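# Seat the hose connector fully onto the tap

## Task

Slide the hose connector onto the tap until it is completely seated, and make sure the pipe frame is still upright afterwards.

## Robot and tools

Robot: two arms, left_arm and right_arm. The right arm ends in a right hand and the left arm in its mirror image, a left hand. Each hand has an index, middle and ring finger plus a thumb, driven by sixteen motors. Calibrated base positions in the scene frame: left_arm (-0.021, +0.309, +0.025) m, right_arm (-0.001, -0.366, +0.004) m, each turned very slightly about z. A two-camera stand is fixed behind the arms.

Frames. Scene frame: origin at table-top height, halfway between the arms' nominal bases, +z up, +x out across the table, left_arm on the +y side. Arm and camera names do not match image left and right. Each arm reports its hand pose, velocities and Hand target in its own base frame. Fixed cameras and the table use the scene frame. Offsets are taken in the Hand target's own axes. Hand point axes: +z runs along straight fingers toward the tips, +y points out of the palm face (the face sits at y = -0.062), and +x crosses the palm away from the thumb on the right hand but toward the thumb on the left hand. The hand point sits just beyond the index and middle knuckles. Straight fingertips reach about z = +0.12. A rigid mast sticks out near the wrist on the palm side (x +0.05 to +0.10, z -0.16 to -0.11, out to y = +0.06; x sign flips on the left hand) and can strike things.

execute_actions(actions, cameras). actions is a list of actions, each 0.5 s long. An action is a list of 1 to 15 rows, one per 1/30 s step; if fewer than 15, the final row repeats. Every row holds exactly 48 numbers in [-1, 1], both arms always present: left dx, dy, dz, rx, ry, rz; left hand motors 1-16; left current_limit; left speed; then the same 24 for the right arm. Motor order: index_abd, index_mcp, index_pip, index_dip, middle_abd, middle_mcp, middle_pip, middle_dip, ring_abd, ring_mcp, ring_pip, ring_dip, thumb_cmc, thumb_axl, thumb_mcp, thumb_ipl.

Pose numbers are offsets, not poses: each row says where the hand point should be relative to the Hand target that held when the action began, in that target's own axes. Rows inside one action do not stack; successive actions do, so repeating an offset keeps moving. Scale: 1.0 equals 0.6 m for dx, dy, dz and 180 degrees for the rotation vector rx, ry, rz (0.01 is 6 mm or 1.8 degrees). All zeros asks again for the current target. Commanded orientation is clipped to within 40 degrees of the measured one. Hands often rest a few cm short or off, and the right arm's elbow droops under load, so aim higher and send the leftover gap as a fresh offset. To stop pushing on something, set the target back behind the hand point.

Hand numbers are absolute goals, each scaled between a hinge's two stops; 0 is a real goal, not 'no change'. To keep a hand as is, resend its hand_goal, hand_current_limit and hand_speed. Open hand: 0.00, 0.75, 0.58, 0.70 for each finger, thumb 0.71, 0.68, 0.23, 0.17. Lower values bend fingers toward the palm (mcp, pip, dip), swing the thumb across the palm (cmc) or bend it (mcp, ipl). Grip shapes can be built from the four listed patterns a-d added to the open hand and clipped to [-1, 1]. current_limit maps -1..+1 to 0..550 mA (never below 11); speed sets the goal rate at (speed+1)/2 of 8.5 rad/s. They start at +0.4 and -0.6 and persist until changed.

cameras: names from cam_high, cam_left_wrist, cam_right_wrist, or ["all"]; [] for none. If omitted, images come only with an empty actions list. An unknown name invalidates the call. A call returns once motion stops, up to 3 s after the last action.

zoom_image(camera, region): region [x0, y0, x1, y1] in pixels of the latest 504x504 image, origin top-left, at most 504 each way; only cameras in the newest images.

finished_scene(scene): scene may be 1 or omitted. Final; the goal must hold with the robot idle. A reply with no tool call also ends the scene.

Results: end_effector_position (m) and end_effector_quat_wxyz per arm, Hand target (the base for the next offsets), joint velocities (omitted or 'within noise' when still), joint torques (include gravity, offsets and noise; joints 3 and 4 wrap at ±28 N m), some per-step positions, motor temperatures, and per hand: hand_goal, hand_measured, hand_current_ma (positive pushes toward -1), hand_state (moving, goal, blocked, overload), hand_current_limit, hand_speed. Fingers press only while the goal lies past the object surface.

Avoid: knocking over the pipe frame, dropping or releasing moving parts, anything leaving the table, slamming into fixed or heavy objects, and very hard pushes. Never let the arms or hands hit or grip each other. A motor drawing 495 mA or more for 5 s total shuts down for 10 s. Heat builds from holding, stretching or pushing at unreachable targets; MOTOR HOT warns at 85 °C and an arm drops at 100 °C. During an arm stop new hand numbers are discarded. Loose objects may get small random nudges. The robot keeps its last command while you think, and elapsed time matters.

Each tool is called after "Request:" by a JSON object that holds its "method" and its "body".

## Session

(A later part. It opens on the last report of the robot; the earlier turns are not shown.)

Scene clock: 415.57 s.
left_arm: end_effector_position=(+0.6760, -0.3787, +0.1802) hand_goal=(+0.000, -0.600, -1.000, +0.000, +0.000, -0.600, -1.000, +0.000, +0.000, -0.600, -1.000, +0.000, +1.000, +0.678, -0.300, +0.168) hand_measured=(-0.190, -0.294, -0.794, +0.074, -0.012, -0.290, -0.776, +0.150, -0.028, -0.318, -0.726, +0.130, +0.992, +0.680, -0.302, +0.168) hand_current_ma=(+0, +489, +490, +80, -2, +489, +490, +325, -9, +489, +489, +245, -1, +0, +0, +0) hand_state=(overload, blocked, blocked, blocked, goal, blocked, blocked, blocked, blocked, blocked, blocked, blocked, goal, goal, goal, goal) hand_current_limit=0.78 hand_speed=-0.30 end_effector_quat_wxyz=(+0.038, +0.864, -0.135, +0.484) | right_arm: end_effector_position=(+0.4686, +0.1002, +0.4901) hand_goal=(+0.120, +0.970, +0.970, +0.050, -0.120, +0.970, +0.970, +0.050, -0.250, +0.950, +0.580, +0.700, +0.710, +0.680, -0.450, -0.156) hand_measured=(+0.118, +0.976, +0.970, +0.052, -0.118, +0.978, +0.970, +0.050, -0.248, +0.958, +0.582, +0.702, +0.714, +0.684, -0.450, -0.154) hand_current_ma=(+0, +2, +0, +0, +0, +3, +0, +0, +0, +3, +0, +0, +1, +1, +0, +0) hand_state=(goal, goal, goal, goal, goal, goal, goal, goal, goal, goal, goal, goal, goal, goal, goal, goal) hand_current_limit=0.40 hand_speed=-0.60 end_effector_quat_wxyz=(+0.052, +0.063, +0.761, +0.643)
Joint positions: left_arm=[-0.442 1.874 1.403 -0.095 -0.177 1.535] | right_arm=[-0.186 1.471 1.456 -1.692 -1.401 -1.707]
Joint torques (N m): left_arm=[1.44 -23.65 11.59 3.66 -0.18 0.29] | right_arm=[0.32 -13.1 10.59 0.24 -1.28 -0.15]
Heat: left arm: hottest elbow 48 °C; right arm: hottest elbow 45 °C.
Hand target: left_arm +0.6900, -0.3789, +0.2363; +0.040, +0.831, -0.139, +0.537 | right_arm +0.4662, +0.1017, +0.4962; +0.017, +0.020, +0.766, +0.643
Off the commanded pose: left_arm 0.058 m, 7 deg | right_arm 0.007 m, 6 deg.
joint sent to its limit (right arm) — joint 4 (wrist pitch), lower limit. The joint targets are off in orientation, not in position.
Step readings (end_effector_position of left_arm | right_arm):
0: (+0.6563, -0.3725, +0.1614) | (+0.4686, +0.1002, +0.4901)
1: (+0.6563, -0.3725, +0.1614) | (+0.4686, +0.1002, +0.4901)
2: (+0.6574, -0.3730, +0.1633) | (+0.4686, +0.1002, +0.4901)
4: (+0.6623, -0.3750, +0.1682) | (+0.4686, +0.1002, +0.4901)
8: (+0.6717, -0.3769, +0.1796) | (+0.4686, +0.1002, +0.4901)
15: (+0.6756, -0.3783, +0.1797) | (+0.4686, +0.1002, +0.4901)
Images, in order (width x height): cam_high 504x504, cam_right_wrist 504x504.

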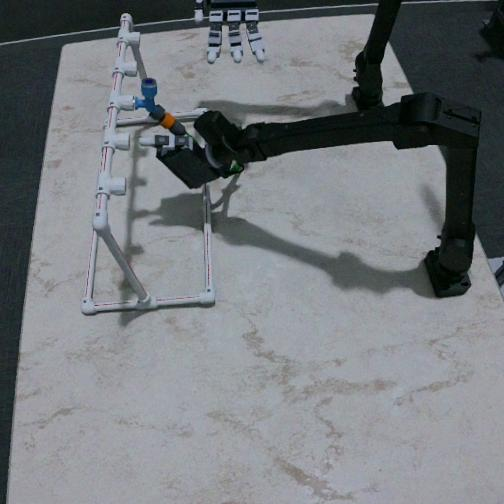

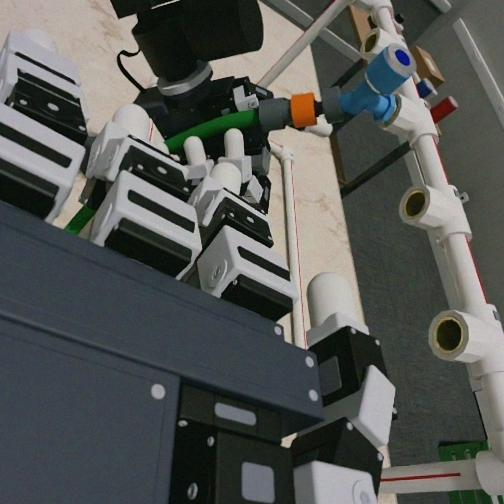

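Request:
{"method": "execute_actions", "body": {"actions": [[[-0.017,0.002,-0.0005,0,-0.005,0,0,-0.6,-1.0,0.0,0,-0.6,-1.0,0.0,0,-0.6,-1.0,0.0,1.0,0.678,-0.3,0.168,0.78,-0.3,0,0,0,0,0,0,0.12,0.97,0.97,0.05,-0.12,0.97,0.97,0.05,-0.25,0.95,0.58,0.7,0.71,0.68,-0.45,-0.156,0.4,-0.6],[-0.033,0.004,-0.001,0,-0.01,0,0,-0.6,-1.0,0.0,0,-0.6,-1.0,0.0,0,-0.6,-1.0,0.0,1.0,0.678,-0.3,0.168,0.78,-0.3,0,0,0,0,0,0,0.12,0.97,0.97,0.05,-0.12,0.97,0.97,0.05,-0.25,0.95,0.58,0.7,0.71,0.68,-0.45,-0.156,0.4,-0.6],[-0.05,0.006,-0.0015,0,-0.015,0,0,-0.6,-1.0,0.0,0,-0.6,-1.0,0.0,0,-0.6,-1.0,0.0,1.0,0.678,-0.3,0.168,0.78,-0.3,0,0,0,0,0,0,0.12,0.97,0.97,0.05,-0.12,0.97,0.97,0.05,-0.25,0.95,0.58,0.7,0.71,0.68,-0.45,-0.156,0.4,-0.6]]], "cameras": ["cam_right_wrist", "cam_high"]}}

Scene clock: 417.20 s.
left_arm: end_effector_position=(+0.6700, -0.3759, +0.1672) hand_goal=(+0.000, -0.600, -1.000, +0.000, +0.000, -0.600, -1.000, +0.000, +0.000, -0.600, -1.000, +0.000, +1.000, +0.678, -0.300, +0.168) hand_measured=(-0.194, -0.294, -0.794, +0.074, -0.012, -0.290, -0.776, +0.150, -0.028, -0.318, -0.726, +0.126, +0.992, +0.680, -0.302, +0.168) hand_current_ma=(+0, +490, +489, +80, -2, +490, +490, +325, -9, +489, +489, +229, -1, +0, +0, +0) hand_state=(overload, blocked, blocked, blocked, goal, blocked, blocked, blocked, blocked, blocked, blocked, blocked, goal, goal, goal, goal) hand_current_limit=0.78 hand_speed=-0.30 end_effector_quat_wxyz=(+0.035, +0.867, -0.137, +0.477) | right_arm: end_effector_position=(+0.4686, +0.1002, +0.4901) hand_goal=(+0.120, +0.970, +0.970, +0.050, -0.120, +0.970, +0.970, +0.050, -0.250, +0.950, +0.580, +0.700, +0.710, +0.680, -0.450, -0.156) hand_measured=(+0.118, +0.976, +0.970, +0.052, -0.118, +0.978, +0.970, +0.050, -0.248, +0.958, +0.582, +0.702, +0.714, +0.684, -0.450, -0.154) hand_current_ma=(+0, +2, +0, +0, +0, +3, +0, +0, +0, +3, +0, +0, +1, +1, +0, +0) hand_state=(goal, goal, goal, goal, goal, goal, goal, goal, goal, goal, goal, goal, goal, goal, goal, goal) hand_current_limit=0.40 hand_speed=-0.60 end_effector_quat_wxyz=(+0.052, +0.063, +0.761, +0.643)
Joint positions: left_arm=[-0.442 1.875 1.377 -0.085 -0.177 1.538] | right_arm=[-0.186 1.471 1.456 -1.692 -1.401 -1.707]
Joint torques (N m): left_arm=[0.97 -23.36 9.87 3.26 -0.28 0.14] | right_arm=[0.38 -12.98 10.61 0.24 -1.28 -0.16]
Heat: left arm: hottest elbow 48 °C; right arm: hottest elbow 45 °C.
Hand target: left_arm +0.6766, -0.3766, +0.2092; +0.037, +0.844, -0.140, +0.517 | right_arm +0.4662, +0.1017, +0.4962; +0.017, +0.020, +0.766, +0.643
Off the commanded pose: left_arm 0.043 m, 5 deg | right_arm 0.007 m, 6 deg.
joint sent to its limit (right arm) — joint 4 (wrist pitch), lower limit. The joint targets are off in orientation, not in position.
Step readings (end_effector_position of left_arm | right_arm):
0: (+0.6760, -0.3787, +0.1802) | (+0.4686, +0.1002, +0.4901)
1: (+0.6760, -0.3787, +0.1802) | (+0.4686, +0.1002, +0.4901)
2: (+0.6760, -0.3787, +0.1802) | (+0.4686, +0.1002, +0.4901)
4: (+0.6754, -0.3784, +0.1786) | (+0.4686, +0.1002, +0.4901)
8: (+0.6716, -0.3766, +0.1705) | (+0.4686, +0.1002, +0.4901)
15: (+0.6700, -0.3759, +0.1672) | (+0.4686, +0.1002, +0.4901)
Images, in order (width x height): cam_high 504x504, cam_right_wrist 504x504.

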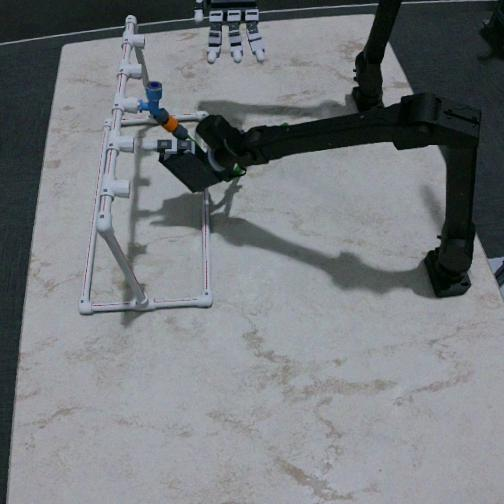

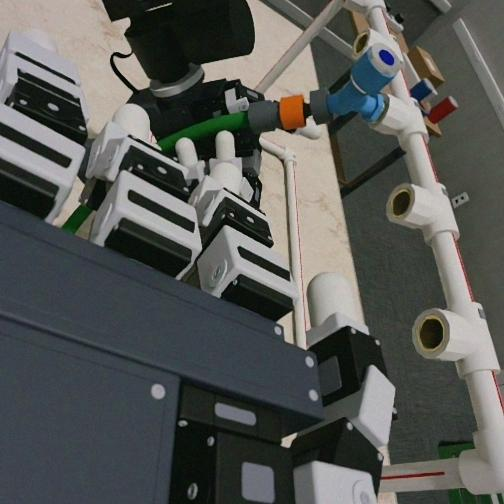

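Request:
{"method": "execute_actions", "body": {"actions": [[[0,0,0,0,0,0,0,-0.6,-1.0,0.0,0,-0.6,-1.0,0.0,0,-0.6,-1.0,0.0,1.0,0.678,-0.3,0.168,0.78,-0.3,0,0,0,0,0,0.03,0.12,0.97,0.97,0.05,-0.12,0.97,0.97,0.05,-0.25,0.95,0.58,0.7,0.71,0.68,-0.45,-0.156,0.4,-0.6],[0,0,0,0,0,0,0,-0.6,-1.0,0.0,0,-0.6,-1.0,0.0,0,-0.6,-1.0,0.0,1.0,0.678,-0.3,0.168,0.78,-0.3,0,0,0,0,0,0.06,0.12,0.97,0.97,0.05,-0.12,0.97,0.97,0.05,-0.25,0.95,0.58,0.7,0.71,0.68,-0.45,-0.156,0.4,-0.6]]], "cameras": ["cam_right_wrist"]}}

Scene clock: 422.87 s.
left_arm: end_effector_position=(+0.6700, -0.3759, +0.1672) hand_goal=(+0.000, -0.600, -1.000, +0.000, +0.000, -0.600, -1.000, +0.000, +0.000, -0.600, -1.000, +0.000, +1.000, +0.678, -0.300, +0.168) hand_measured=(-0.194, -0.294, -0.794, +0.074, -0.012, -0.290, -0.776, +0.150, -0.028, -0.318, -0.726, +0.126, +0.992, +0.680, -0.302, +0.168) hand_current_ma=(+0, +490, +489, +80, -2, +490, +490, +325, -9, +490, +490, +229, -1, +0, +0, +0) hand_state=(overload, blocked, blocked, blocked, goal, blocked, blocked, blocked, blocked, blocked, blocked, blocked, goal, goal, goal, goal) hand_current_limit=0.78 hand_speed=-0.30 end_effector_quat_wxyz=(+0.035, +0.867, -0.137, +0.477) | right_arm: end_effector_position=(+0.4707, +0.0993, +0.4928) hand_goal=(+0.120, +0.970, +0.970, +0.050, -0.120, +0.970, +0.970, +0.050, -0.250, +0.950, +0.580, +0.700, +0.710, +0.680, -0.450, -0.156) hand_measured=(+0.118, +0.976, +0.970, +0.052, -0.118, +0.978, +0.970, +0.050, -0.248, +0.958, +0.582, +0.702, +0.714, +0.684, -0.450, -0.154) hand_current_ma=(+0, +2, +0, +0, +0, +3, +0, +0, +0, +3, +0, +0, +1, +1, +0, +0) hand_state=(goal, goal, goal, goal, goal, goal, goal, goal, goal, goal, goal, goal, goal, goal, goal, goal) hand_current_limit=0.40 hand_speed=-0.60 end_effector_quat_wxyz=(+0.004, +0.122, +0.754, +0.645)
Joint positions: left_arm=[-0.442 1.875 1.377 -0.085 -0.177 1.538] | right_arm=[-0.186 1.439 1.441 -1.692 -1.401 -1.537]
Joint torques (N m): left_arm=[0.97 -23.36 9.87 3.28 -0.29 0.14] | right_arm=[0.38 -13.45 9.31 0.28 -1.24 0.1]
Heat: left arm: hottest elbow 47 °C; right arm: hottest elbow 45 °C.
Hand target: left_arm +0.6766, -0.3766, +0.2092; +0.037, +0.844, -0.140, +0.517 | right_arm +0.4662, +0.1017, +0.4961; -0.044, +0.092, +0.760, +0.641
Off the commanded pose: left_arm 0.043 m, 5 deg | right_arm 0.006 m, 6 deg.
joint sent to its limit (right arm) — joint 4 (wrist pitch), lower limit. The joint targets are off in orientation, not in position.
Step readings (end_effector_position of left_arm | right_arm):
0: (+0.6700, -0.3759, +0.1672) | (+0.4686, +0.1002, +0.4901)
1: (+0.6700, -0.3759, +0.1672) | (+0.4686, +0.1002, +0.4901)
2: (+0.6700, -0.3759, +0.1672) | (+0.4689, +0.1002, +0.4901)
4: (+0.6700, -0.3759, +0.1672) | (+0.4706, +0.0998, +0.4894)
8: (+0.6700, -0.3759, +0.1672) | (+0.4705, +0.0996, +0.4891)
15: (+0.6700, -0.3759, +0.1672) | (+0.4693, +0.0997, +0.4933)
Images, in order (width x height): cam_right_wrist 504x504.

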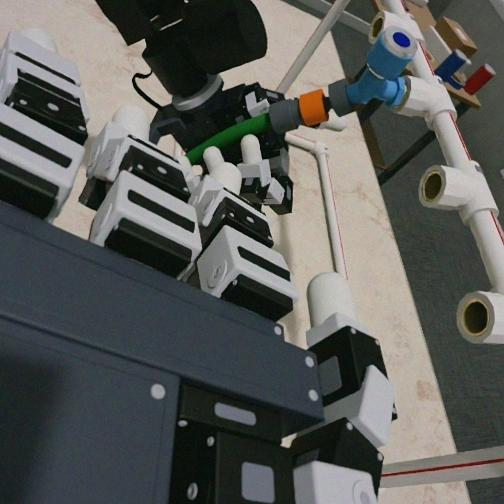

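Request:
{"method": "execute_actions", "body": {"actions": [[[0,0,0,0,0,0,0,-0.6,-1.0,0.0,0,-0.6,-1.0,0.0,0,-0.6,-1.0,0.0,1.0,0.678,-0.3,0.168,0.78,-0.3,0,0.01,0,0,-0.02,0,0.12,0.97,0.97,0.05,-0.12,0.97,0.97,0.05,-0.25,0.95,0.58,0.7,0.71,0.68,-0.45,-0.156,0.4,-0.6],[0,0,0,0,0,0,0,-0.6,-1.0,0.0,0,-0.6,-1.0,0.0,0,-0.6,-1.0,0.0,1.0,0.678,-0.3,0.168,0.78,-0.3,0,0.02,0,0,-0.04,0,0.12,0.97,0.97,0.05,-0.12,0.97,0.97,0.05,-0.25,0.95,0.58,0.7,0.71,0.68,-0.45,-0.156,0.4,-0.6],[0,0,0,0,0,0,0,-0.6,-1.0,0.0,0,-0.6,-1.0,0.0,0,-0.6,-1.0,0.0,1.0,0.678,-0.3,0.168,0.78,-0.3,0,0.03,0,0,-0.06,0,0.12,0.97,0.97,0.05,-0.12,0.97,0.97,0.05,-0.25,0.95,0.58,0.7,0.71,0.68,-0.45,-0.156,0.4,-0.6]],[[0,0,0,0,0,0,0,-0.6,-1.0,0.0,0,-0.6,-1.0,0.0,0,-0.6,-1.0,0.0,1.0,0.678,-0.3,0.168,0.78,-0.3,0,0.01,0,0,-0.02,0,0.12,0.97,0.97,0.05,-0.12,0.97,0.97,0.05,-0.25,0.95,0.58,0.7,0.71,0.68,-0.45,-0.156,0.4,-0.6],[0,0,0,0,0,0,0,-0.6,-1.0,0.0,0,-0.6,-1.0,0.0,0,-0.6,-1.0,0.0,1.0,0.678,-0.3,0.168,0.78,-0.3,0,0.02,0,0,-0.04,0,0.12,0.97,0.97,0.05,-0.12,0.97,0.97,0.05,-0.25,0.95,0.58,0.7,0.71,0.68,-0.45,-0.156,0.4,-0.6],[0,0,0,0,0,0,0,-0.6,-1.0,0.0,0,-0.6,-1.0,0.0,0,-0.6,-1.0,0.0,1.0,0.678,-0.3,0.168,0.78,-0.3,0,0.03,0,0,-0.06,0,0.12,0.97,0.97,0.05,-0.12,0.97,0.97,0.05,-0.25,0.95,0.58,0.7,0.71,0.68,-0.45,-0.156,0.4,-0.6]]], "cameras": ["cam_high", "cam_right_wrist"]}}

Scene clock: 432.37 s.
left_arm: end_effector_position=(+0.6700, -0.3759, +0.1672) hand_goal=(+0.000, -0.600, -1.000, +0.000, +0.000, -0.600, -1.000, +0.000, +0.000, -0.600, -1.000, +0.000, +1.000, +0.678, -0.300, +0.168) hand_measured=(-0.194, -0.294, -0.794, +0.074, -0.012, -0.290, -0.776, +0.150, -0.028, -0.318, -0.726, +0.126, +0.992, +0.680, -0.302, +0.168) hand_current_ma=(+0, +490, +489, +80, -2, +490, +490, +325, -9, +489, +489, +229, -1, +0, +0, +0) hand_state=(overload, blocked, blocked, blocked, goal, blocked, blocked, blocked, blocked, blocked, blocked, blocked, goal, goal, goal, goal) hand_current_limit=0.78 hand_speed=-0.30 end_effector_quat_wxyz=(+0.035, +0.867, -0.137, +0.477) | right_arm: end_effector_position=(+0.4762, +0.1032, +0.5279) hand_goal=(+0.120, +0.970, +0.970, +0.050, -0.120, +0.970, +0.970, +0.050, -0.250, +0.950, +0.580, +0.700, +0.710, +0.680, -0.450, -0.156) hand_measured=(+0.118, +0.976, +0.970, +0.052, -0.118, +0.978, +0.970, +0.050, -0.248, +0.958, +0.582, +0.702, +0.714, +0.684, -0.450, -0.154) hand_current_ma=(+0, +2, +0, +0, +0, +3, +0, +0, +0, +3, +0, +0, +1, +1, +0, +0) hand_state=(goal, goal, goal, goal, goal, goal, goal, goal, goal, goal, goal, goal, goal, goal, goal, goal) hand_current_limit=0.40 hand_speed=-0.60 end_effector_quat_wxyz=(+0.072, +0.193, +0.772, +0.602)
Joint positions: left_arm=[-0.442 1.875 1.377 -0.085 -0.177 1.538] | right_arm=[-0.161 1.232 1.35 -1.057 -1.235 -0.785]
Joint torques (N m): left_arm=[0.91 -23.36 9.85 3.28 -0.29 0.14] | right_arm=[0.56 -11.11 10.39 2.44 -0.82 0.2]
Heat: left arm: hottest elbow 45 °C; right arm: hottest elbow 45 °C.
Hand target: left_arm +0.6766, -0.3766, +0.2092; +0.037, +0.844, -0.140, +0.517 | right_arm +0.4733, +0.1075, +0.5310; +0.099, +0.211, +0.755, +0.613
Off the commanded pose: left_arm 0.043 m, 5 deg | right_arm 0.006 m, 4 deg.
Step readings (end_effector_position of left_arm | right_arm):
0: (+0.6700, -0.3759, +0.1672) | (+0.4708, +0.0993, +0.4928)
1: (+0.6700, -0.3759, +0.1672) | (+0.4708, +0.0993, +0.4928)
2: (+0.6700, -0.3759, +0.1672) | (+0.4709, +0.0993, +0.4924)
4: (+0.6700, -0.3759, +0.1672) | (+0.4720, +0.0997, +0.4901)
8: (+0.6700, -0.3759, +0.1672) | (+0.4738, +0.0998, +0.4918)
15: (+0.6700, -0.3759, +0.1672) | (+0.4705, +0.1004, +0.5079)
16: (+0.6700, -0.3759, +0.1672) | (+0.4703, +0.1005, +0.5097)
17: (+0.6700, -0.3759, +0.1672) | (+0.4706, +0.1007, +0.5108)
19: (+0.6700, -0.3759, +0.1672) | (+0.4725, +0.1014, +0.5115)
23: (+0.6700, -0.3759, +0.1672) | (+0.4757, +0.1026, +0.5184)
30: (+0.6700, -0.3759, +0.1672) | (+0.4704, +0.1044, +0.5314)
Images, in order (width x height): cam_high 504x504, cam_right_wrist 504x504.

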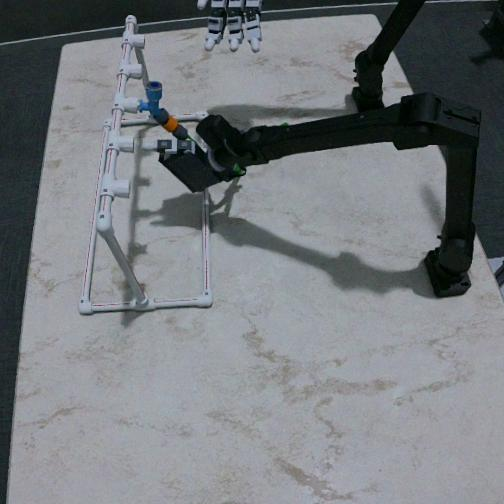

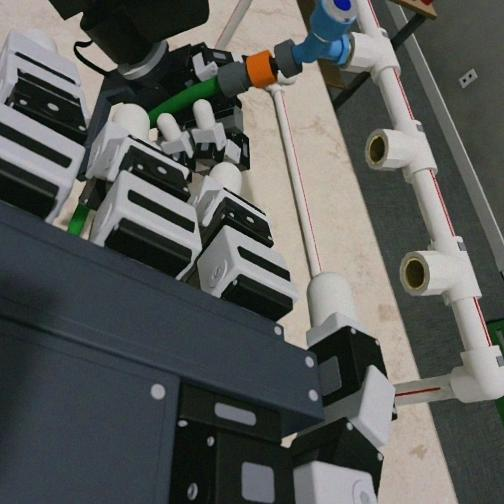

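Request:
{"method": "execute_actions", "body": {"actions": [[[0,0,0,0,0,0,0,-0.6,-1.0,0.0,0,-0.6,-1.0,0.0,0,-0.6,-1.0,0.0,1.0,0.678,-0.3,0.168,0.78,-0.3,0,0,0,0,-0.02,0,0.12,0.97,0.97,0.05,-0.12,0.97,0.97,0.05,-0.25,0.95,0.58,0.7,0.71,0.68,-0.45,-0.156,0.4,-0.6],[0,0,0,0,0,0,0,-0.6,-1.0,0.0,0,-0.6,-1.0,0.0,0,-0.6,-1.0,0.0,1.0,0.678,-0.3,0.168,0.78,-0.3,0,0,0,0,-0.04,0,0.12,0.97,0.97,0.05,-0.12,0.97,0.97,0.05,-0.25,0.95,0.58,0.7,0.71,0.68,-0.45,-0.156,0.4,-0.6],[0,0,0,0,0,0,0,-0.6,-1.0,0.0,0,-0.6,-1.0,0.0,0,-0.6,-1.0,0.0,1.0,0.678,-0.3,0.168,0.78,-0.3,0,0,0,0,-0.06,0,0.12,0.97,0.97,0.05,-0.12,0.97,0.97,0.05,-0.25,0.95,0.58,0.7,0.71,0.68,-0.45,-0.156,0.4,-0.6]],[[0,0,0,0,0,0,0,-0.6,-1.0,0.0,0,-0.6,-1.0,0.0,0,-0.6,-1.0,0.0,1.0,0.678,-0.3,0.168,0.78,-0.3,0,0,0,0,-0.02,0,0.12,0.97,0.97,0.05,-0.12,0.97,0.97,0.05,-0.25,0.95,0.58,0.7,0.71,0.68,-0.45,-0.156,0.4,-0.6],[0,0,0,0,0,0,0,-0.6,-1.0,0.0,0,-0.6,-1.0,0.0,0,-0.6,-1.0,0.0,1.0,0.678,-0.3,0.168,0.78,-0.3,0,0,0,0,-0.04,0,0.12,0.97,0.97,0.05,-0.12,0.97,0.97,0.05,-0.25,0.95,0.58,0.7,0.71,0.68,-0.45,-0.156,0.4,-0.6],[0,0,0,0,0,0,0,-0.6,-1.0,0.0,0,-0.6,-1.0,0.0,0,-0.6,-1.0,0.0,1.0,0.678,-0.3,0.168,0.78,-0.3,0,0,0,0,-0.06,0,0.12,0.97,0.97,0.05,-0.12,0.97,0.97,0.05,-0.25,0.95,0.58,0.7,0.71,0.68,-0.45,-0.156,0.4,-0.6]],[[0,0,0,0,0,0,0,-0.6,-1.0,0.0,0,-0.6,-1.0,0.0,0,-0.6,-1.0,0.0,1.0,0.678,-0.3,0.168,0.78,-0.3,0,0,0,0,-0.02,0,0.12,0.97,0.97,0.05,-0.12,0.97,0.97,0.05,-0.25,0.95,0.58,0.7,0.71,0.68,-0.45,-0.156,0.4,-0.6],[0,0,0,0,0,0,0,-0.6,-1.0,0.0,0,-0.6,-1.0,0.0,0,-0.6,-1.0,0.0,1.0,0.678,-0.3,0.168,0.78,-0.3,0,0,0,0,-0.04,0,0.12,0.97,0.97,0.05,-0.12,0.97,0.97,0.05,-0.25,0.95,0.58,0.7,0.71,0.68,-0.45,-0.156,0.4,-0.6],[0,0,0,0,0,0,0,-0.6,-1.0,0.0,0,-0.6,-1.0,0.0,0,-0.6,-1.0,0.0,1.0,0.678,-0.3,0.168,0.78,-0.3,0,0,0,0,-0.06,0,0.12,0.97,0.97,0.05,-0.12,0.97,0.97,0.05,-0.25,0.95,0.58,0.7,0.71,0.68,-0.45,-0.156,0.4,-0.6]]], "cameras": ["cam_high", "cam_right_wrist"]}}

Scene clock: 435.80 s.
left_arm: end_effector_position=(+0.6700, -0.3759, +0.1672) hand_goal=(+0.000, -0.600, -1.000, +0.000, +0.000, -0.600, -1.000, +0.000, +0.000, -0.600, -1.000, +0.000, +1.000, +0.678, -0.300, +0.168) hand_measured=(-0.194, -0.294, -0.794, +0.074, -0.012, -0.290, -0.776, +0.150, -0.028, -0.318, -0.726, +0.126, +0.992, +0.680, -0.302, +0.168) hand_current_ma=(+0, +490, +489, +80, -2, +490, +490, +325, -9, +490, +490, +229, -1, +0, +0, +0) hand_state=(overload, blocked, blocked, blocked, goal, blocked, blocked, blocked, blocked, blocked, blocked, blocked, goal, goal, goal, goal) hand_current_limit=0.78 hand_speed=-0.30 end_effector_quat_wxyz=(+0.035, +0.867, -0.137, +0.477) | right_arm: end_effector_position=(+0.4775, +0.1065, +0.5240) hand_goal=(+0.120, +0.970, +0.970, +0.050, -0.120, +0.970, +0.970, +0.050, -0.250, +0.950, +0.580, +0.700, +0.710, +0.680, -0.450, -0.156) hand_measured=(+0.118, +0.976, +0.970, +0.052, -0.118, +0.978, +0.970, +0.050, -0.248, +0.958, +0.582, +0.702, +0.714, +0.684, -0.450, -0.154) hand_current_ma=(+0, +2, +0, +0, +0, +3, +0, +0, +0, +3, +0, +0, +1, +1, +0, +0) hand_state=(goal, goal, goal, goal, goal, goal, goal, goal, goal, goal, goal, goal, goal, goal, goal, goal) hand_current_limit=0.40 hand_speed=-0.60 end_effector_quat_wxyz=(+0.301, +0.377, +0.704, +0.521)
Joint positions: left_arm=[-0.442 1.875 1.377 -0.085 -0.177 1.538] | right_arm=[0.076 0.945 1.037 -0.405 -0.46 -0.175]
Joint torques (N m): left_arm=[0.97 -23.36 9.87 3.28 -0.28 0.13] | right_arm=[0.56 -7.47 11.38 3.81 -0.01 0.15]
Heat: left arm: hottest elbow 45 °C; right arm: hottest elbow 45 °C.
Hand target: left_arm +0.6766, -0.3766, +0.2092; +0.037, +0.844, -0.140, +0.517 | right_arm +0.4733, +0.1076, +0.5309; +0.306, +0.373, +0.697, +0.530
Off the commanded pose: left_arm 0.043 m, 5 deg | right_arm 0.008 m, 1 deg.
Step readings (end_effector_position of left_arm | right_arm):
0: (+0.6700, -0.3759, +0.1672) | (+0.4762, +0.1032, +0.5278)
1: (+0.6700, -0.3759, +0.1672) | (+0.4767, +0.1030, +0.5274)
2: (+0.6700, -0.3759, +0.1672) | (+0.4781, +0.1028, +0.5262)
4: (+0.6700, -0.3759, +0.1672) | (+0.4820, +0.1018, +0.5203)
8: (+0.6700, -0.3759, +0.1672) | (+0.4804, +0.1011, +0.5170)
15: (+0.6700, -0.3759, +0.1672) | (+0.4697, +0.1063, +0.5319)
16: (+0.6700, -0.3759, +0.1672) | (+0.4700, +0.1062, +0.5323)
17: (+0.6700, -0.3759, +0.1672) | (+0.4713, +0.1061, +0.5318)
19: (+0.6700, -0.3759, +0.1672) | (+0.4772, +0.1033, +0.5267)
23: (+0.6700, -0.3759, +0.1672) | (+0.4795, +0.1021, +0.5189)
30: (+0.6700, -0.3759, +0.1672) | (+0.4753, +0.1067, +0.5256)
31: (+0.6700, -0.3759, +0.1672) | (+0.4757, +0.1067, +0.5259)
32: (+0.6700, -0.3759, +0.1672) | (+0.4772, +0.1054, +0.5256)
34: (+0.6700, -0.3759, +0.1672) | (+0.4815, +0.1007, +0.5231)
38: (+0.6700, -0.3759, +0.1672) | (+0.4810, +0.1001, +0.5187)
45: (+0.6700, -0.3759, +0.1672) | (+0.4767, +0.1079, +0.5238)
Images, in order (width x height): cam_high 504x504, cam_right_wrist 504x504.

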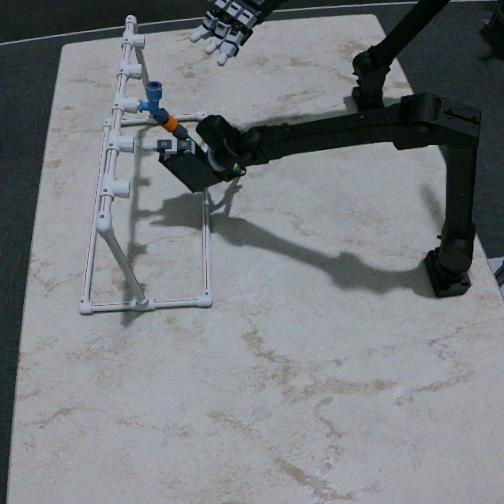

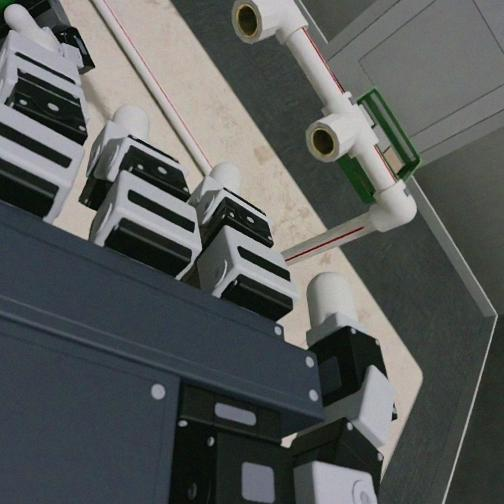

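Request:
{"method": "execute_actions", "body": {"actions": [[[0,0,0,0,0,0,0,-0.6,-1.0,0.0,0,-0.6,-1.0,0.0,0,-0.6,-1.0,0.0,1.0,0.678,-0.3,0.168,0.78,-0.3,0,0,0.01,0,-0.02,0,0.12,0.97,0.97,0.05,-0.12,0.97,0.97,0.05,-0.25,0.95,0.58,0.7,0.71,0.68,-0.45,-0.156,0.4,-0.6],[0,0,0,0,0,0,0,-0.6,-1.0,0.0,0,-0.6,-1.0,0.0,0,-0.6,-1.0,0.0,1.0,0.678,-0.3,0.168,0.78,-0.3,0,0,0.02,0,-0.04,0,0.12,0.97,0.97,0.05,-0.12,0.97,0.97,0.05,-0.25,0.95,0.58,0.7,0.71,0.68,-0.45,-0.156,0.4,-0.6],[0,0,0,0,0,0,0,-0.6,-1.0,0.0,0,-0.6,-1.0,0.0,0,-0.6,-1.0,0.0,1.0,0.678,-0.3,0.168,0.78,-0.3,0,0,0.03,0,-0.06,0,0.12,0.97,0.97,0.05,-0.12,0.97,0.97,0.05,-0.25,0.95,0.58,0.7,0.71,0.68,-0.45,-0.156,0.4,-0.6]],[[0,0,0,0,0,0,0,-0.6,-1.0,0.0,0,-0.6,-1.0,0.0,0,-0.6,-1.0,0.0,1.0,0.678,-0.3,0.168,0.78,-0.3,0,0,0.01,0,-0.02,0,0.12,0.97,0.97,0.05,-0.12,0.97,0.97,0.05,-0.25,0.95,0.58,0.7,0.71,0.68,-0.45,-0.156,0.4,-0.6],[0,0,0,0,0,0,0,-0.6,-1.0,0.0,0,-0.6,-1.0,0.0,0,-0.6,-1.0,0.0,1.0,0.678,-0.3,0.168,0.78,-0.3,0,0,0.02,0,-0.04,0,0.12,0.97,0.97,0.05,-0.12,0.97,0.97,0.05,-0.25,0.95,0.58,0.7,0.71,0.68,-0.45,-0.156,0.4,-0.6],[0,0,0,0,0,0,0,-0.6,-1.0,0.0,0,-0.6,-1.0,0.0,0,-0.6,-1.0,0.0,1.0,0.678,-0.3,0.168,0.78,-0.3,0,0,0.03,0,-0.06,0,0.12,0.97,0.97,0.05,-0.12,0.97,0.97,0.05,-0.25,0.95,0.58,0.7,0.71,0.68,-0.45,-0.156,0.4,-0.6]],[[0,0,0,0,0,0,0,-0.6,-1.0,0.0,0,-0.6,-1.0,0.0,0,-0.6,-1.0,0.0,1.0,0.678,-0.3,0.168,0.78,-0.3,0,0,0.01,0,-0.02,0,0.12,0.97,0.97,0.05,-0.12,0.97,0.97,0.05,-0.25,0.95,0.58,0.7,0.71,0.68,-0.45,-0.156,0.4,-0.6],[0,0,0,0,0,0,0,-0.6,-1.0,0.0,0,-0.6,-1.0,0.0,0,-0.6,-1.0,0.0,1.0,0.678,-0.3,0.168,0.78,-0.3,0,0,0.02,0,-0.04,0,0.12,0.97,0.97,0.05,-0.12,0.97,0.97,0.05,-0.25,0.95,0.58,0.7,0.71,0.68,-0.45,-0.156,0.4,-0.6],[0,0,0,0,0,0,0,-0.6,-1.0,0.0,0,-0.6,-1.0,0.0,0,-0.6,-1.0,0.0,1.0,0.678,-0.3,0.168,0.78,-0.3,0,0,0.03,0,-0.06,0,0.12,0.97,0.97,0.05,-0.12,0.97,0.97,0.05,-0.25,0.95,0.58,0.7,0.71,0.68,-0.45,-0.156,0.4,-0.6]]], "cameras": ["cam_high", "cam_right_wrist"]}}

Scene clock: 439.40 s.
left_arm: end_effector_position=(+0.6700, -0.3759, +0.1672) hand_goal=(+0.000, -0.600, -1.000, +0.000, +0.000, -0.600, -1.000, +0.000, +0.000, -0.600, -1.000, +0.000, +1.000, +0.678, -0.300, +0.168) hand_measured=(-0.194, -0.294, -0.794, +0.074, -0.012, -0.290, -0.776, +0.150, -0.028, -0.318, -0.726, +0.126, +0.992, +0.680, -0.302, +0.168) hand_current_ma=(+0, +490, +489, +80, -2, +490, +490, +325, -9, +489, +490, +229, -1, +0, +0, +0) hand_state=(overload, blocked, blocked, blocked, goal, blocked, blocked, blocked, blocked, blocked, blocked, blocked, goal, goal, goal, goal) hand_current_limit=0.78 hand_speed=-0.30 end_effector_quat_wxyz=(+0.035, +0.867, -0.137, +0.477) | right_arm: end_effector_position=(+0.5197, +0.1249, +0.4991) hand_goal=(+0.120, +0.970, +0.970, +0.050, -0.120, +0.970, +0.970, +0.050, -0.250, +0.950, +0.580, +0.700, +0.710, +0.680, -0.450, -0.156) hand_measured=(+0.118, +0.976, +0.970, +0.052, -0.118, +0.978, +0.970, +0.050, -0.248, +0.958, +0.582, +0.702, +0.714, +0.684, -0.450, -0.154) hand_current_ma=(+0, +2, +0, +0, +0, +3, +0, +0, +0, +3, +0, +0, +1, +1, +0, +0) hand_state=(goal, goal, goal, goal, goal, goal, goal, goal, goal, goal, goal, goal, goal, goal, goal, goal) hand_current_limit=0.40 hand_speed=-0.60 end_effector_quat_wxyz=(+0.483, +0.506, +0.601, +0.386)
Joint positions: left_arm=[-0.442 1.875 1.377 -0.085 -0.177 1.538] | right_arm=[0.39 1.083 1.021 -0.196 0.404 -0.093]
Joint torques (N m): left_arm=[1.03 -23.41 9.84 3.28 -0.29 0.14] | right_arm=[0.21 -8 14.16 3.85 0.32 0.17]
Heat: left arm: hottest elbow 44 °C; right arm: hottest elbow 45 °C.
Hand target: left_arm +0.6766, -0.3766, +0.2092; +0.037, +0.844, -0.140, +0.517 | right_arm +0.5218, +0.1257, +0.5178; +0.488, +0.506, +0.584, +0.404
Off the commanded pose: left_arm 0.043 m, 5 deg | right_arm 0.019 m, 3 deg.
Step readings (end_effector_position of left_arm | right_arm):
0: (+0.6700, -0.3759, +0.1672) | (+0.4775, +0.1064, +0.5240)
1: (+0.6700, -0.3759, +0.1672) | (+0.4779, +0.1056, +0.5240)
2: (+0.6700, -0.3759, +0.1672) | (+0.4793, +0.1037, +0.5237)
4: (+0.6700, -0.3759, +0.1672) | (+0.4833, +0.1008, +0.5235)
8: (+0.6700, -0.3759, +0.1672) | (+0.4855, +0.1069, +0.5242)
15: (+0.6700, -0.3759, +0.1672) | (+0.4837, +0.1172, +0.5274)
16: (+0.6700, -0.3759, +0.1672) | (+0.4840, +0.1160, +0.5277)
17: (+0.6700, -0.3759, +0.1672) | (+0.4848, +0.1132, +0.5284)
19: (+0.6700, -0.3759, +0.1672) | (+0.4871, +0.1080, +0.5303)
23: (+0.6700, -0.3759, +0.1672) | (+0.4926, +0.1113, +0.5296)
30: (+0.6700, -0.3759, +0.1672) | (+0.5003, +0.1231, +0.5194)
31: (+0.6700, -0.3759, +0.1672) | (+0.5007, +0.1222, +0.5193)
32: (+0.6700, -0.3759, +0.1672) | (+0.5010, +0.1193, +0.5200)
34: (+0.6700, -0.3759, +0.1672) | (+0.5020, +0.1129, +0.5218)
38: (+0.6700, -0.3759, +0.1672) | (+0.5091, +0.1137, +0.5152)
45: (+0.6700, -0.3759, +0.1672) | (+0.5199, +0.1259, +0.4977)
Images, in order (width x height): cam_high 504x504, cam_right_wrist 504x504.

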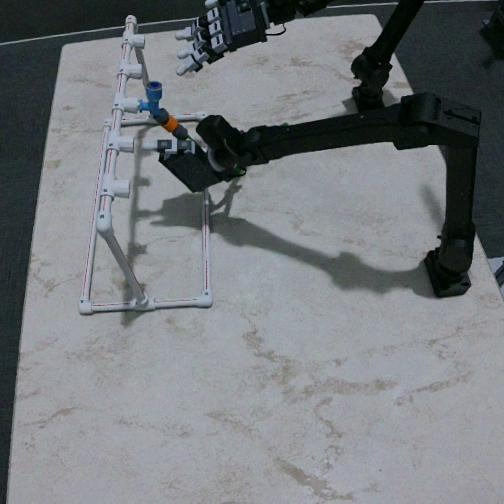

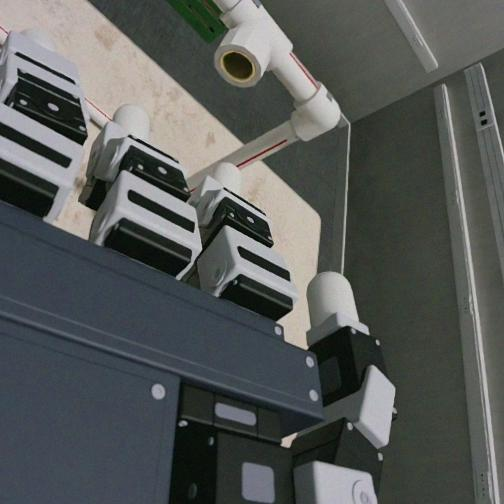

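Request:
{"method": "execute_actions", "body": {"actions": [[[0,0,0,0,0,0,0,-0.6,-1.0,0.0,0,-0.6,-1.0,0.0,0,-0.6,-1.0,0.0,1.0,0.678,-0.3,0.168,0.78,-0.3,-0.004,0.027,-0.005,0,0,0.01,0,1.0,1.0,0.4,0,1.0,1.0,0.4,0,1.0,1.0,0.4,0.71,0.68,-0.45,-0.156,0.4,-0.6],[0,0,0,0,0,0,0,-0.6,-1.0,0.0,0,-0.6,-1.0,0.0,0,-0.6,-1.0,0.0,1.0,0.678,-0.3,0.168,0.78,-0.3,-0.008,0.054,-0.01,0,0,0.02,0,1.0,1.0,0.4,0,1.0,1.0,0.4,0,1.0,1.0,0.4,0.71,0.68,-0.45,-0.156,0.4,-0.6],[0,0,0,0,0,0,0,-0.6,-1.0,0.0,0,-0.6,-1.0,0.0,0,-0.6,-1.0,0.0,1.0,0.678,-0.3,0.168,0.78,-0.3,-0.013,0.08,-0.016,0,0,0.025,0,1.0,1.0,0.4,0,1.0,1.0,0.4,0,1.0,1.0,0.4,0.71,0.68,-0.45,-0.156,0.4,-0.6]],[[0,0,0,0,0,0,0,-0.6,-1.0,0.0,0,-0.6,-1.0,0.0,0,-0.6,-1.0,0.0,1.0,0.678,-0.3,0.168,0.78,-0.3,-0.004,0.027,-0.005,0,0,0.01,0,1.0,1.0,0.4,0,1.0,1.0,0.4,0,1.0,1.0,0.4,0.71,0.68,-0.45,-0.156,0.4,-0.6],[0,0,0,0,0,0,0,-0.6,-1.0,0.0,0,-0.6,-1.0,0.0,0,-0.6,-1.0,0.0,1.0,0.678,-0.3,0.168,0.78,-0.3,-0.008,0.054,-0.01,0,0,0.02,0,1.0,1.0,0.4,0,1.0,1.0,0.4,0,1.0,1.0,0.4,0.71,0.68,-0.45,-0.156,0.4,-0.6],[0,0,0,0,0,0,0,-0.6,-1.0,0.0,0,-0.6,-1.0,0.0,0,-0.6,-1.0,0.0,1.0,0.678,-0.3,0.168,0.78,-0.3,-0.013,0.08,-0.016,0,0,0.025,0,1.0,1.0,0.4,0,1.0,1.0,0.4,0,1.0,1.0,0.4,0.71,0.68,-0.45,-0.156,0.4,-0.6]]], "cameras": ["cam_high", "cam_right_wrist"]}}

Scene clock: 449.17 s.
left_arm: end_effector_position=(+0.6700, -0.3759, +0.1672) hand_goal=(+0.000, -0.600, -1.000, +0.000, +0.000, -0.600, -1.000, +0.000, +0.000, -0.600, -1.000, +0.000, +1.000, +0.678, -0.300, +0.168) hand_measured=(-0.194, -0.294, -0.794, +0.074, -0.012, -0.290, -0.776, +0.150, -0.028, -0.318, -0.726, +0.126, +0.992, +0.680, -0.302, +0.168) hand_current_ma=(+0, +490, +489, +80, -2, +490, +490, +325, -9, +489, +490, +229, -1, +0, +0, +0) hand_state=(overload, blocked, blocked, blocked, goal, blocked, blocked, blocked, blocked, blocked, blocked, blocked, goal, goal, goal, goal) hand_current_limit=0.78 hand_speed=-0.30 end_effector_quat_wxyz=(+0.035, +0.867, -0.137, +0.477) | right_arm: end_effector_position=(+0.5206, +0.1189, +0.5927) hand_goal=(+0.000, +1.000, +1.000, +0.400, +0.000, +1.000, +1.000, +0.400, +0.000, +1.000, +1.000, +0.400, +0.710, +0.680, -0.450, -0.156) hand_measured=(+0.002, +1.000, +0.998, +0.398, -0.004, +1.000, +0.998, +0.398, -0.004, +1.000, +0.998, +0.404, +0.714, +0.684, -0.450, -0.154) hand_current_ma=(+0, +0, +0, +0, -1, +0, +0, +0, +0, +0, +0, +1, +1, +1, +0, +0) hand_state=(goal, goal, goal, goal, goal, goal, goal, goal, goal, goal, goal, goal, goal, goal, goal, goal) hand_current_limit=0.40 hand_speed=-0.60 end_effector_quat_wxyz=(+0.456, +0.551, +0.553, +0.427)
Joint positions: left_arm=[-0.442 1.875 1.377 -0.085 -0.177 1.538] | right_arm=[0.41 1.111 1.283 -0.415 0.429 0.068]
Joint torques (N m): left_arm=[1.03 -23.36 9.85 3.28 -0.28 0.14] | right_arm=[0.62 -7.71 16.58 2.44 0.32 0.15]
Heat: left arm: hottest shoulder 44 °C; right arm: hottest elbow 45 °C.
Hand target: left_arm +0.6766, -0.3766, +0.2092; +0.037, +0.844, -0.140, +0.517 | right_arm +0.5218, +0.1223, +0.6172; +0.455, +0.551, +0.543, +0.442
Off the commanded pose: left_arm 0.043 m, 5 deg | right_arm 0.024 m, 2 deg.
Step readings (end_effector_position of left_arm | right_arm):
0: (+0.6700, -0.3759, +0.1672) | (+0.5197, +0.1249, +0.4991)
1: (+0.6700, -0.3759, +0.1672) | (+0.5197, +0.1247, +0.4991)
2: (+0.6700, -0.3759, +0.1672) | (+0.5196, +0.1243, +0.4991)
4: (+0.6700, -0.3759, +0.1672) | (+0.5196, +0.1233, +0.4992)
8: (+0.6700, -0.3759, +0.1672) | (+0.5192, +0.1231, +0.5132)
15: (+0.6700, -0.3759, +0.1672) | (+0.5173, +0.1220, +0.5438)
16: (+0.6700, -0.3759, +0.1672) | (+0.5173, +0.1218, +0.5446)
17: (+0.6700, -0.3759, +0.1672) | (+0.5172, +0.1216, +0.5452)
19: (+0.6700, -0.3759, +0.1672) | (+0.5177, +0.1215, +0.5470)
23: (+0.6700, -0.3759, +0.1672) | (+0.5178, +0.1204, +0.5691)
30: (+0.6700, -0.3759, +0.1672) | (+0.5128, +0.1166, +0.6028)
Images, in order (width x height): cam_high 504x504, cam_right_wrist 504x504.

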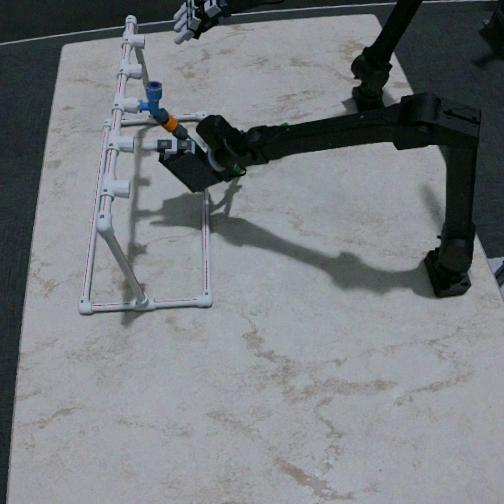

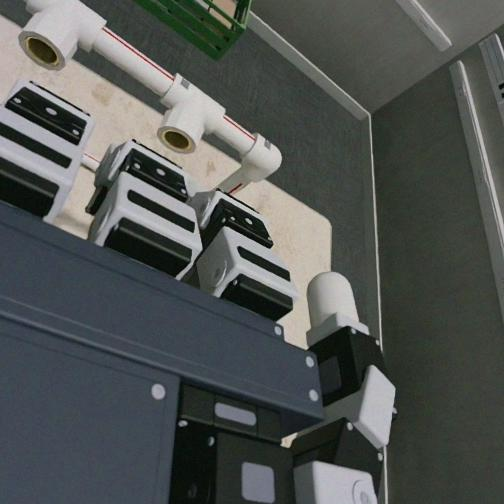

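Request:
{"method": "execute_actions", "body": {"actions": [[[0,0,0,0,0,0,0,-0.6,-1.0,0.0,0,-0.6,-1.0,0.0,0,-0.6,-1.0,0.0,1.0,0.678,-0.3,0.168,0.78,-0.3,0.012,0.0055,0.027,0,0,0,0,1.0,1.0,0.4,0,1.0,1.0,0.4,0,1.0,1.0,0.4,0.71,0.68,-0.45,-0.156,0.4,-0.6],[0,0,0,0,0,0,0,-0.6,-1.0,0.0,0,-0.6,-1.0,0.0,0,-0.6,-1.0,0.0,1.0,0.678,-0.3,0.168,0.78,-0.3,0.024,0.011,0.054,0,0,0,0,1.0,1.0,0.4,0,1.0,1.0,0.4,0,1.0,1.0,0.4,0.71,0.68,-0.45,-0.156,0.4,-0.6],[0,0,0,0,0,0,0,-0.6,-1.0,0.0,0,-0.6,-1.0,0.0,0,-0.6,-1.0,0.0,1.0,0.678,-0.3,0.168,0.78,-0.3,0.035,0.0163,0.081,0,0,0,0,1.0,1.0,0.4,0,1.0,1.0,0.4,0,1.0,1.0,0.4,0.71,0.68,-0.45,-0.156,0.4,-0.6]],[[0,0,0,0,0,0,0,-0.6,-1.0,0.0,0,-0.6,-1.0,0.0,0,-0.6,-1.0,0.0,1.0,0.678,-0.3,0.168,0.78,-0.3,0.012,0.0055,0.027,0,0,0,0,1.0,1.0,0.4,0,1.0,1.0,0.4,0,1.0,1.0,0.4,0.71,0.68,-0.45,-0.156,0.4,-0.6],[0,0,0,0,0,0,0,-0.6,-1.0,0.0,0,-0.6,-1.0,0.0,0,-0.6,-1.0,0.0,1.0,0.678,-0.3,0.168,0.78,-0.3,0.024,0.011,0.054,0,0,0,0,1.0,1.0,0.4,0,1.0,1.0,0.4,0,1.0,1.0,0.4,0.71,0.68,-0.45,-0.156,0.4,-0.6],[0,0,0,0,0,0,0,-0.6,-1.0,0.0,0,-0.6,-1.0,0.0,0,-0.6,-1.0,0.0,1.0,0.678,-0.3,0.168,0.78,-0.3,0.035,0.0163,0.081,0,0,0,0,1.0,1.0,0.4,0,1.0,1.0,0.4,0,1.0,1.0,0.4,0.71,0.68,-0.45,-0.156,0.4,-0.6]],[[0,0,0,0,0,0,0,-0.6,-1.0,0.0,0,-0.6,-1.0,0.0,0,-0.6,-1.0,0.0,1.0,0.678,-0.3,0.168,0.78,-0.3,0.012,0.0055,0.027,0,0,0,0,1.0,1.0,0.4,0,1.0,1.0,0.4,0,1.0,1.0,0.4,0.71,0.68,-0.45,-0.156,0.4,-0.6],[0,0,0,0,0,0,0,-0.6,-1.0,0.0,0,-0.6,-1.0,0.0,0,-0.6,-1.0,0.0,1.0,0.678,-0.3,0.168,0.78,-0.3,0.024,0.011,0.054,0,0,0,0,1.0,1.0,0.4,0,1.0,1.0,0.4,0,1.0,1.0,0.4,0.71,0.68,-0.45,-0.156,0.4,-0.6],[0,0,0,0,0,0,0,-0.6,-1.0,0.0,0,-0.6,-1.0,0.0,0,-0.6,-1.0,0.0,1.0,0.678,-0.3,0.168,0.78,-0.3,0.035,0.0163,0.081,0,0,0,0,1.0,1.0,0.4,0,1.0,1.0,0.4,0,1.0,1.0,0.4,0.71,0.68,-0.45,-0.156,0.4,-0.6]]], "cameras": ["cam_high", "cam_right_wrist"]}}

Scene clock: 452.43 s.
left_arm: end_effector_position=(+0.6700, -0.3759, +0.1672) hand_goal=(+0.000, -0.600, -1.000, +0.000, +0.000, -0.600, -1.000, +0.000, +0.000, -0.600, -1.000, +0.000, +1.000, +0.678, -0.300, +0.168) hand_measured=(-0.194, -0.294, -0.794, +0.074, -0.012, -0.290, -0.776, +0.150, -0.028, -0.318, -0.726, +0.126, +0.992, +0.680, -0.302, +0.168) hand_current_ma=(+0, +490, +489, +80, -2, +490, +490, +325, -9, +490, +489, +229, -1, +0, +0, +0) hand_state=(overload, blocked, blocked, blocked, goal, blocked, blocked, blocked, blocked, blocked, blocked, blocked, goal, goal, goal, goal) hand_current_limit=0.78 hand_speed=-0.30 end_effector_quat_wxyz=(+0.035, +0.867, -0.137, +0.477) | right_arm: end_effector_position=(+0.6660, +0.1832, +0.5910) hand_goal=(+0.000, +1.000, +1.000, +0.400, +0.000, +1.000, +1.000, +0.400, +0.000, +1.000, +1.000, +0.400, +0.710, +0.680, -0.450, -0.156) hand_measured=(+0.002, +1.000, +0.998, +0.398, -0.004, +1.000, +0.998, +0.398, -0.002, +1.000, +0.998, +0.402, +0.714, +0.684, -0.450, -0.154) hand_current_ma=(+0, +0, +0, +0, +0, +0, +0, +0, +0, +0, +0, +1, +1, +1, +0, +0) hand_state=(goal, goal, goal, goal, goal, goal, goal, goal, goal, goal, goal, goal, goal, goal, goal, goal) hand_current_limit=0.40 hand_speed=-0.60 end_effector_quat_wxyz=(+0.452, +0.551, +0.558, +0.425)
Joint positions: left_arm=[-0.442 1.875 1.377 -0.085 -0.177 1.538] | right_arm=[0.41 1.522 1.664 -0.398 0.422 0.069]
Joint torques (N m): left_arm=[1.03 -23.36 9.87 3.29 -0.29 0.13] | right_arm=[-0.26 -14.51 16.83 2.73 0.11 0.09]
Heat: left arm: hottest shoulder 44 °C; right arm: hottest elbow 46 °C.
Hand target: left_arm +0.6766, -0.3766, +0.2092; +0.037, +0.844, -0.140, +0.517 | right_arm +0.6719, +0.1822, +0.6167; +0.455, +0.551, +0.543, +0.441
Off the commanded pose: left_arm 0.043 m, 5 deg | right_arm 0.027 m, 3 deg.
Step readings (end_effector_position of left_arm | right_arm):
0: (+0.6700, -0.3759, +0.1672) | (+0.5206, +0.1189, +0.5927)
1: (+0.6700, -0.3759, +0.1672) | (+0.5208, +0.1190, +0.5925)
2: (+0.6700, -0.3759, +0.1672) | (+0.5212, +0.1191, +0.5927)
4: (+0.6700, -0.3759, +0.1672) | (+0.5263, +0.1212, +0.5940)
8: (+0.6700, -0.3759, +0.1672) | (+0.5500, +0.1315, +0.5943)
15: (+0.6700, -0.3759, +0.1672) | (+0.5726, +0.1415, +0.5727)
16: (+0.6700, -0.3759, +0.1672) | (+0.5729, +0.1417, +0.5722)
17: (+0.6700, -0.3759, +0.1672) | (+0.5731, +0.1417, +0.5732)
19: (+0.6700, -0.3759, +0.1672) | (+0.5770, +0.1434, +0.5795)
23: (+0.6700, -0.3759, +0.1672) | (+0.5960, +0.1519, +0.5945)
30: (+0.6700, -0.3759, +0.1672) | (+0.6170, +0.1613, +0.5818)
31: (+0.6700, -0.3759, +0.1672) | (+0.6182, +0.1619, +0.5802)
32: (+0.6700, -0.3759, +0.1672) | (+0.6195, +0.1624, +0.5797)
34: (+0.6700, -0.3759, +0.1672) | (+0.6257, +0.1652, +0.5830)
38: (+0.6700, -0.3759, +0.1672) | (+0.6463, +0.1743, +0.5936)
45: (+0.6700, -0.3759, +0.1672) | (+0.6653, +0.1829, +0.5846)
Images, in order (width x height): cam_high 504x504, cam_right_wrist 504x504.

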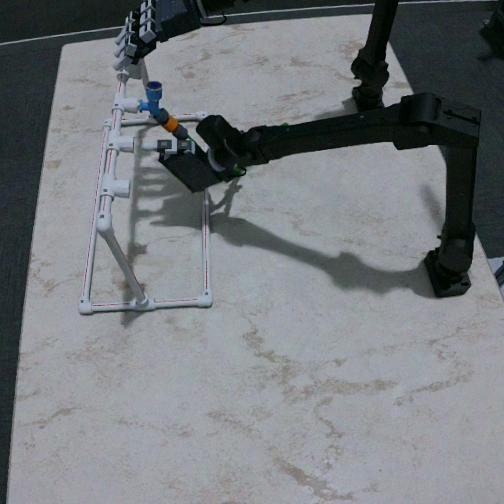

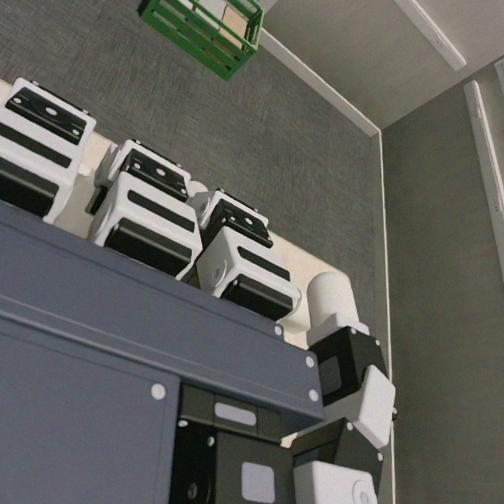

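Request:
{"method": "zoom_image", "body": {"camera": "cam_high", "region": [90, 0, 250, 160]}}

Scaled by 3.150 from the camera's 504x504 image, which has a finer 720x720 frame.

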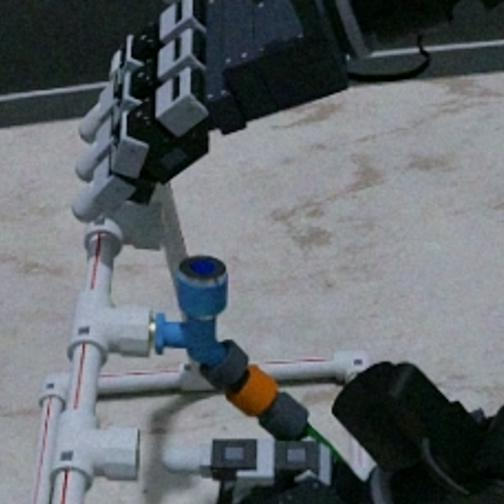

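Request:
{"method": "execute_actions", "body": {"actions": [[[0,0,0,0,0,0,0,-0.6,-1.0,0.0,0,-0.6,-1.0,0.0,0,-0.6,-1.0,0.0,1.0,0.678,-0.3,0.168,0.78,-0.3,0.001,0.007,0.033,0,0,0,0,1.0,1.0,0.4,0,1.0,1.0,0.4,0,1.0,1.0,0.4,0.71,0.68,-0.45,-0.156,0.4,-0.6],[0,0,0,0,0,0,0,-0.6,-1.0,0.0,0,-0.6,-1.0,0.0,0,-0.6,-1.0,0.0,1.0,0.678,-0.3,0.168,0.78,-0.3,0.001,0.014,0.066,0,0,0,0,1.0,1.0,0.4,0,1.0,1.0,0.4,0,1.0,1.0,0.4,0.71,0.68,-0.45,-0.156,0.4,-0.6],[0,0,0,0,0,0,0,-0.6,-1.0,0.0,0,-0.6,-1.0,0.0,0,-0.6,-1.0,0.0,1.0,0.678,-0.3,0.168,0.78,-0.3,0.002,0.02,0.098,0,0,0,0,1.0,1.0,0.4,0,1.0,1.0,0.4,0,1.0,1.0,0.4,0.71,0.68,-0.45,-0.156,0.4,-0.6]],[[0,0,0,0,0,0,0,-0.6,-1.0,0.0,0,-0.6,-1.0,0.0,0,-0.6,-1.0,0.0,1.0,0.678,-0.3,0.168,0.78,-0.3,0.0004,-0.0273,0.0055,0,0,0,0,1.0,1.0,0.4,0,1.0,1.0,0.4,0,1.0,1.0,0.4,0.71,0.68,-0.45,-0.156,0.4,-0.6],[0,0,0,0,0,0,0,-0.6,-1.0,0.0,0,-0.6,-1.0,0.0,0,-0.6,-1.0,0.0,1.0,0.678,-0.3,0.168,0.78,-0.3,0.0007,-0.055,0.011,0,0,0,0,1.0,1.0,0.4,0,1.0,1.0,0.4,0,1.0,1.0,0.4,0.71,0.68,-0.45,-0.156,0.4,-0.6]]], "cameras": ["cam_high", "cam_right_wrist"]}}

Request:
{"method": "zoom_image", "body": {"camera": "cam_high", "region": [90, 0, 250, 160]}}

Scene clock: 455.50 s.
left_arm: end_effector_position=(+0.6700, -0.3759, +0.1672) hand_goal=(+0.000, -0.600, -1.000, +0.000, +0.000, -0.600, -1.000, +0.000, +0.000, -0.600, -1.000, +0.000, +1.000, +0.678, -0.300, +0.168) hand_measured=(-0.194, -0.294, -0.794, +0.074, -0.012, -0.290, -0.776, +0.150, -0.028, -0.318, -0.726, +0.126, +0.992, +0.680, -0.302, +0.168) hand_current_ma=(+0, +490, +489, +80, -2, +490, +490, +325, -9, +490, +490, +229, -1, +0, +0, +0) hand_state=(overload, blocked, blocked, blocked, goal, blocked, blocked, blocked, blocked, blocked, blocked, blocked, goal, goal, goal, goal) hand_current_limit=0.78 hand_speed=-0.30 end_effector_quat_wxyz=(+0.035, +0.867, -0.137, +0.477) | right_arm: end_effector_position=(+0.7278, +0.1819, +0.5868) hand_goal=(+0.000, +1.000, +1.000, +0.400, +0.000, +1.000, +1.000, +0.400, +0.000, +1.000, +1.000, +0.400, +0.710, +0.680, -0.450, -0.156) hand_measured=(+0.002, +1.000, +0.998, +0.398, -0.004, +1.000, +0.998, +0.398, -0.002, +1.000, +0.998, +0.402, +0.714, +0.684, -0.450, -0.154) hand_current_ma=(+0, +0, +0, +0, +0, +0, +0, +0, +0, +0, +0, +1, +1, +1, +0, +0) hand_state=(goal, goal, goal, goal, goal, goal, goal, goal, goal, goal, goal, goal, goal, goal, goal, goal) hand_current_limit=0.40 hand_speed=-0.60 end_effector_quat_wxyz=(+0.454, +0.551, +0.547, +0.437)
Joint positions: left_arm=[-0.442 1.875 1.377 -0.085 -0.177 1.538] | right_arm=[0.367 1.676 1.822 -0.369 0.382 0.069]
Joint torques (N m): left_arm=[0.97 -23.36 9.85 3.28 -0.29 0.14] | right_arm=[-0.15 -18.08 11.51 3.89 0.1 0.01]
Heat: left arm: hottest shoulder 44 °C; right arm: hottest elbow 47 °C.
Hand target: left_arm +0.6766, -0.3766, +0.2092; +0.037, +0.844, -0.140, +0.517 | right_arm +0.7319, +0.1825, +0.5833; +0.455, +0.550, +0.543, +0.442
Off the commanded pose: left_arm 0.043 m, 5 deg | right_arm 0.005 m, 1 deg.
Step readings (end_effector_position of left_arm | right_arm):
0: (+0.6700, -0.3759, +0.1672) | (+0.6660, +0.1832, +0.5910)
1: (+0.6700, -0.3759, +0.1672) | (+0.6660, +0.1832, +0.5912)
2: (+0.6700, -0.3759, +0.1672) | (+0.6667, +0.1837, +0.5915)
4: (+0.6700, -0.3759, +0.1672) | (+0.6735, +0.1830, +0.5964)
8: (+0.6700, -0.3759, +0.1672) | (+0.6970, +0.1855, +0.6063)
15: (+0.6700, -0.3759, +0.1672) | (+0.7247, +0.1819, +0.5897)
16: (+0.6700, -0.3759, +0.1672) | (+0.7264, +0.1817, +0.5874)
17: (+0.6700, -0.3759, +0.1672) | (+0.7273, +0.1817, +0.5860)
19: (+0.6700, -0.3759, +0.1672) | (+0.7277, +0.1819, +0.5857)
23: (+0.6700, -0.3759, +0.1672) | (+0.7271, +0.1817, +0.5916)
30: (+0.6700, -0.3759, +0.1672) | (+0.7277, +0.1819, +0.5876)
Images, in order (width x height): cam_high 504x504, cam_right_wrist 504x504.

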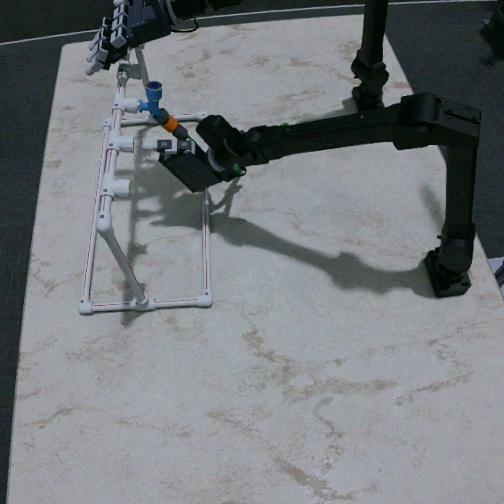

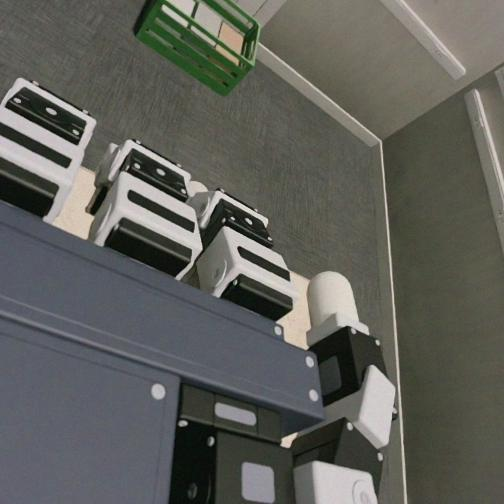

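Scaled by 3.150 from the camera's 504x504 image, which has a finer 720x720 frame.

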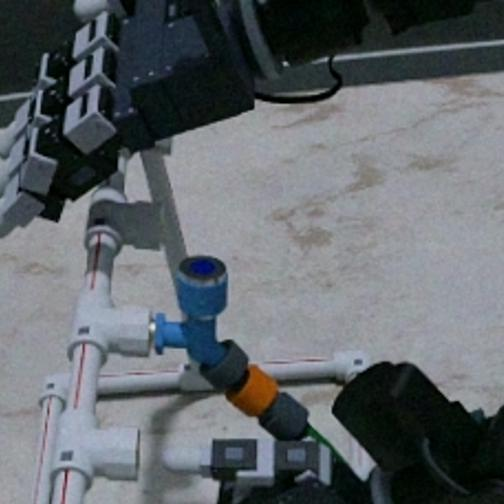

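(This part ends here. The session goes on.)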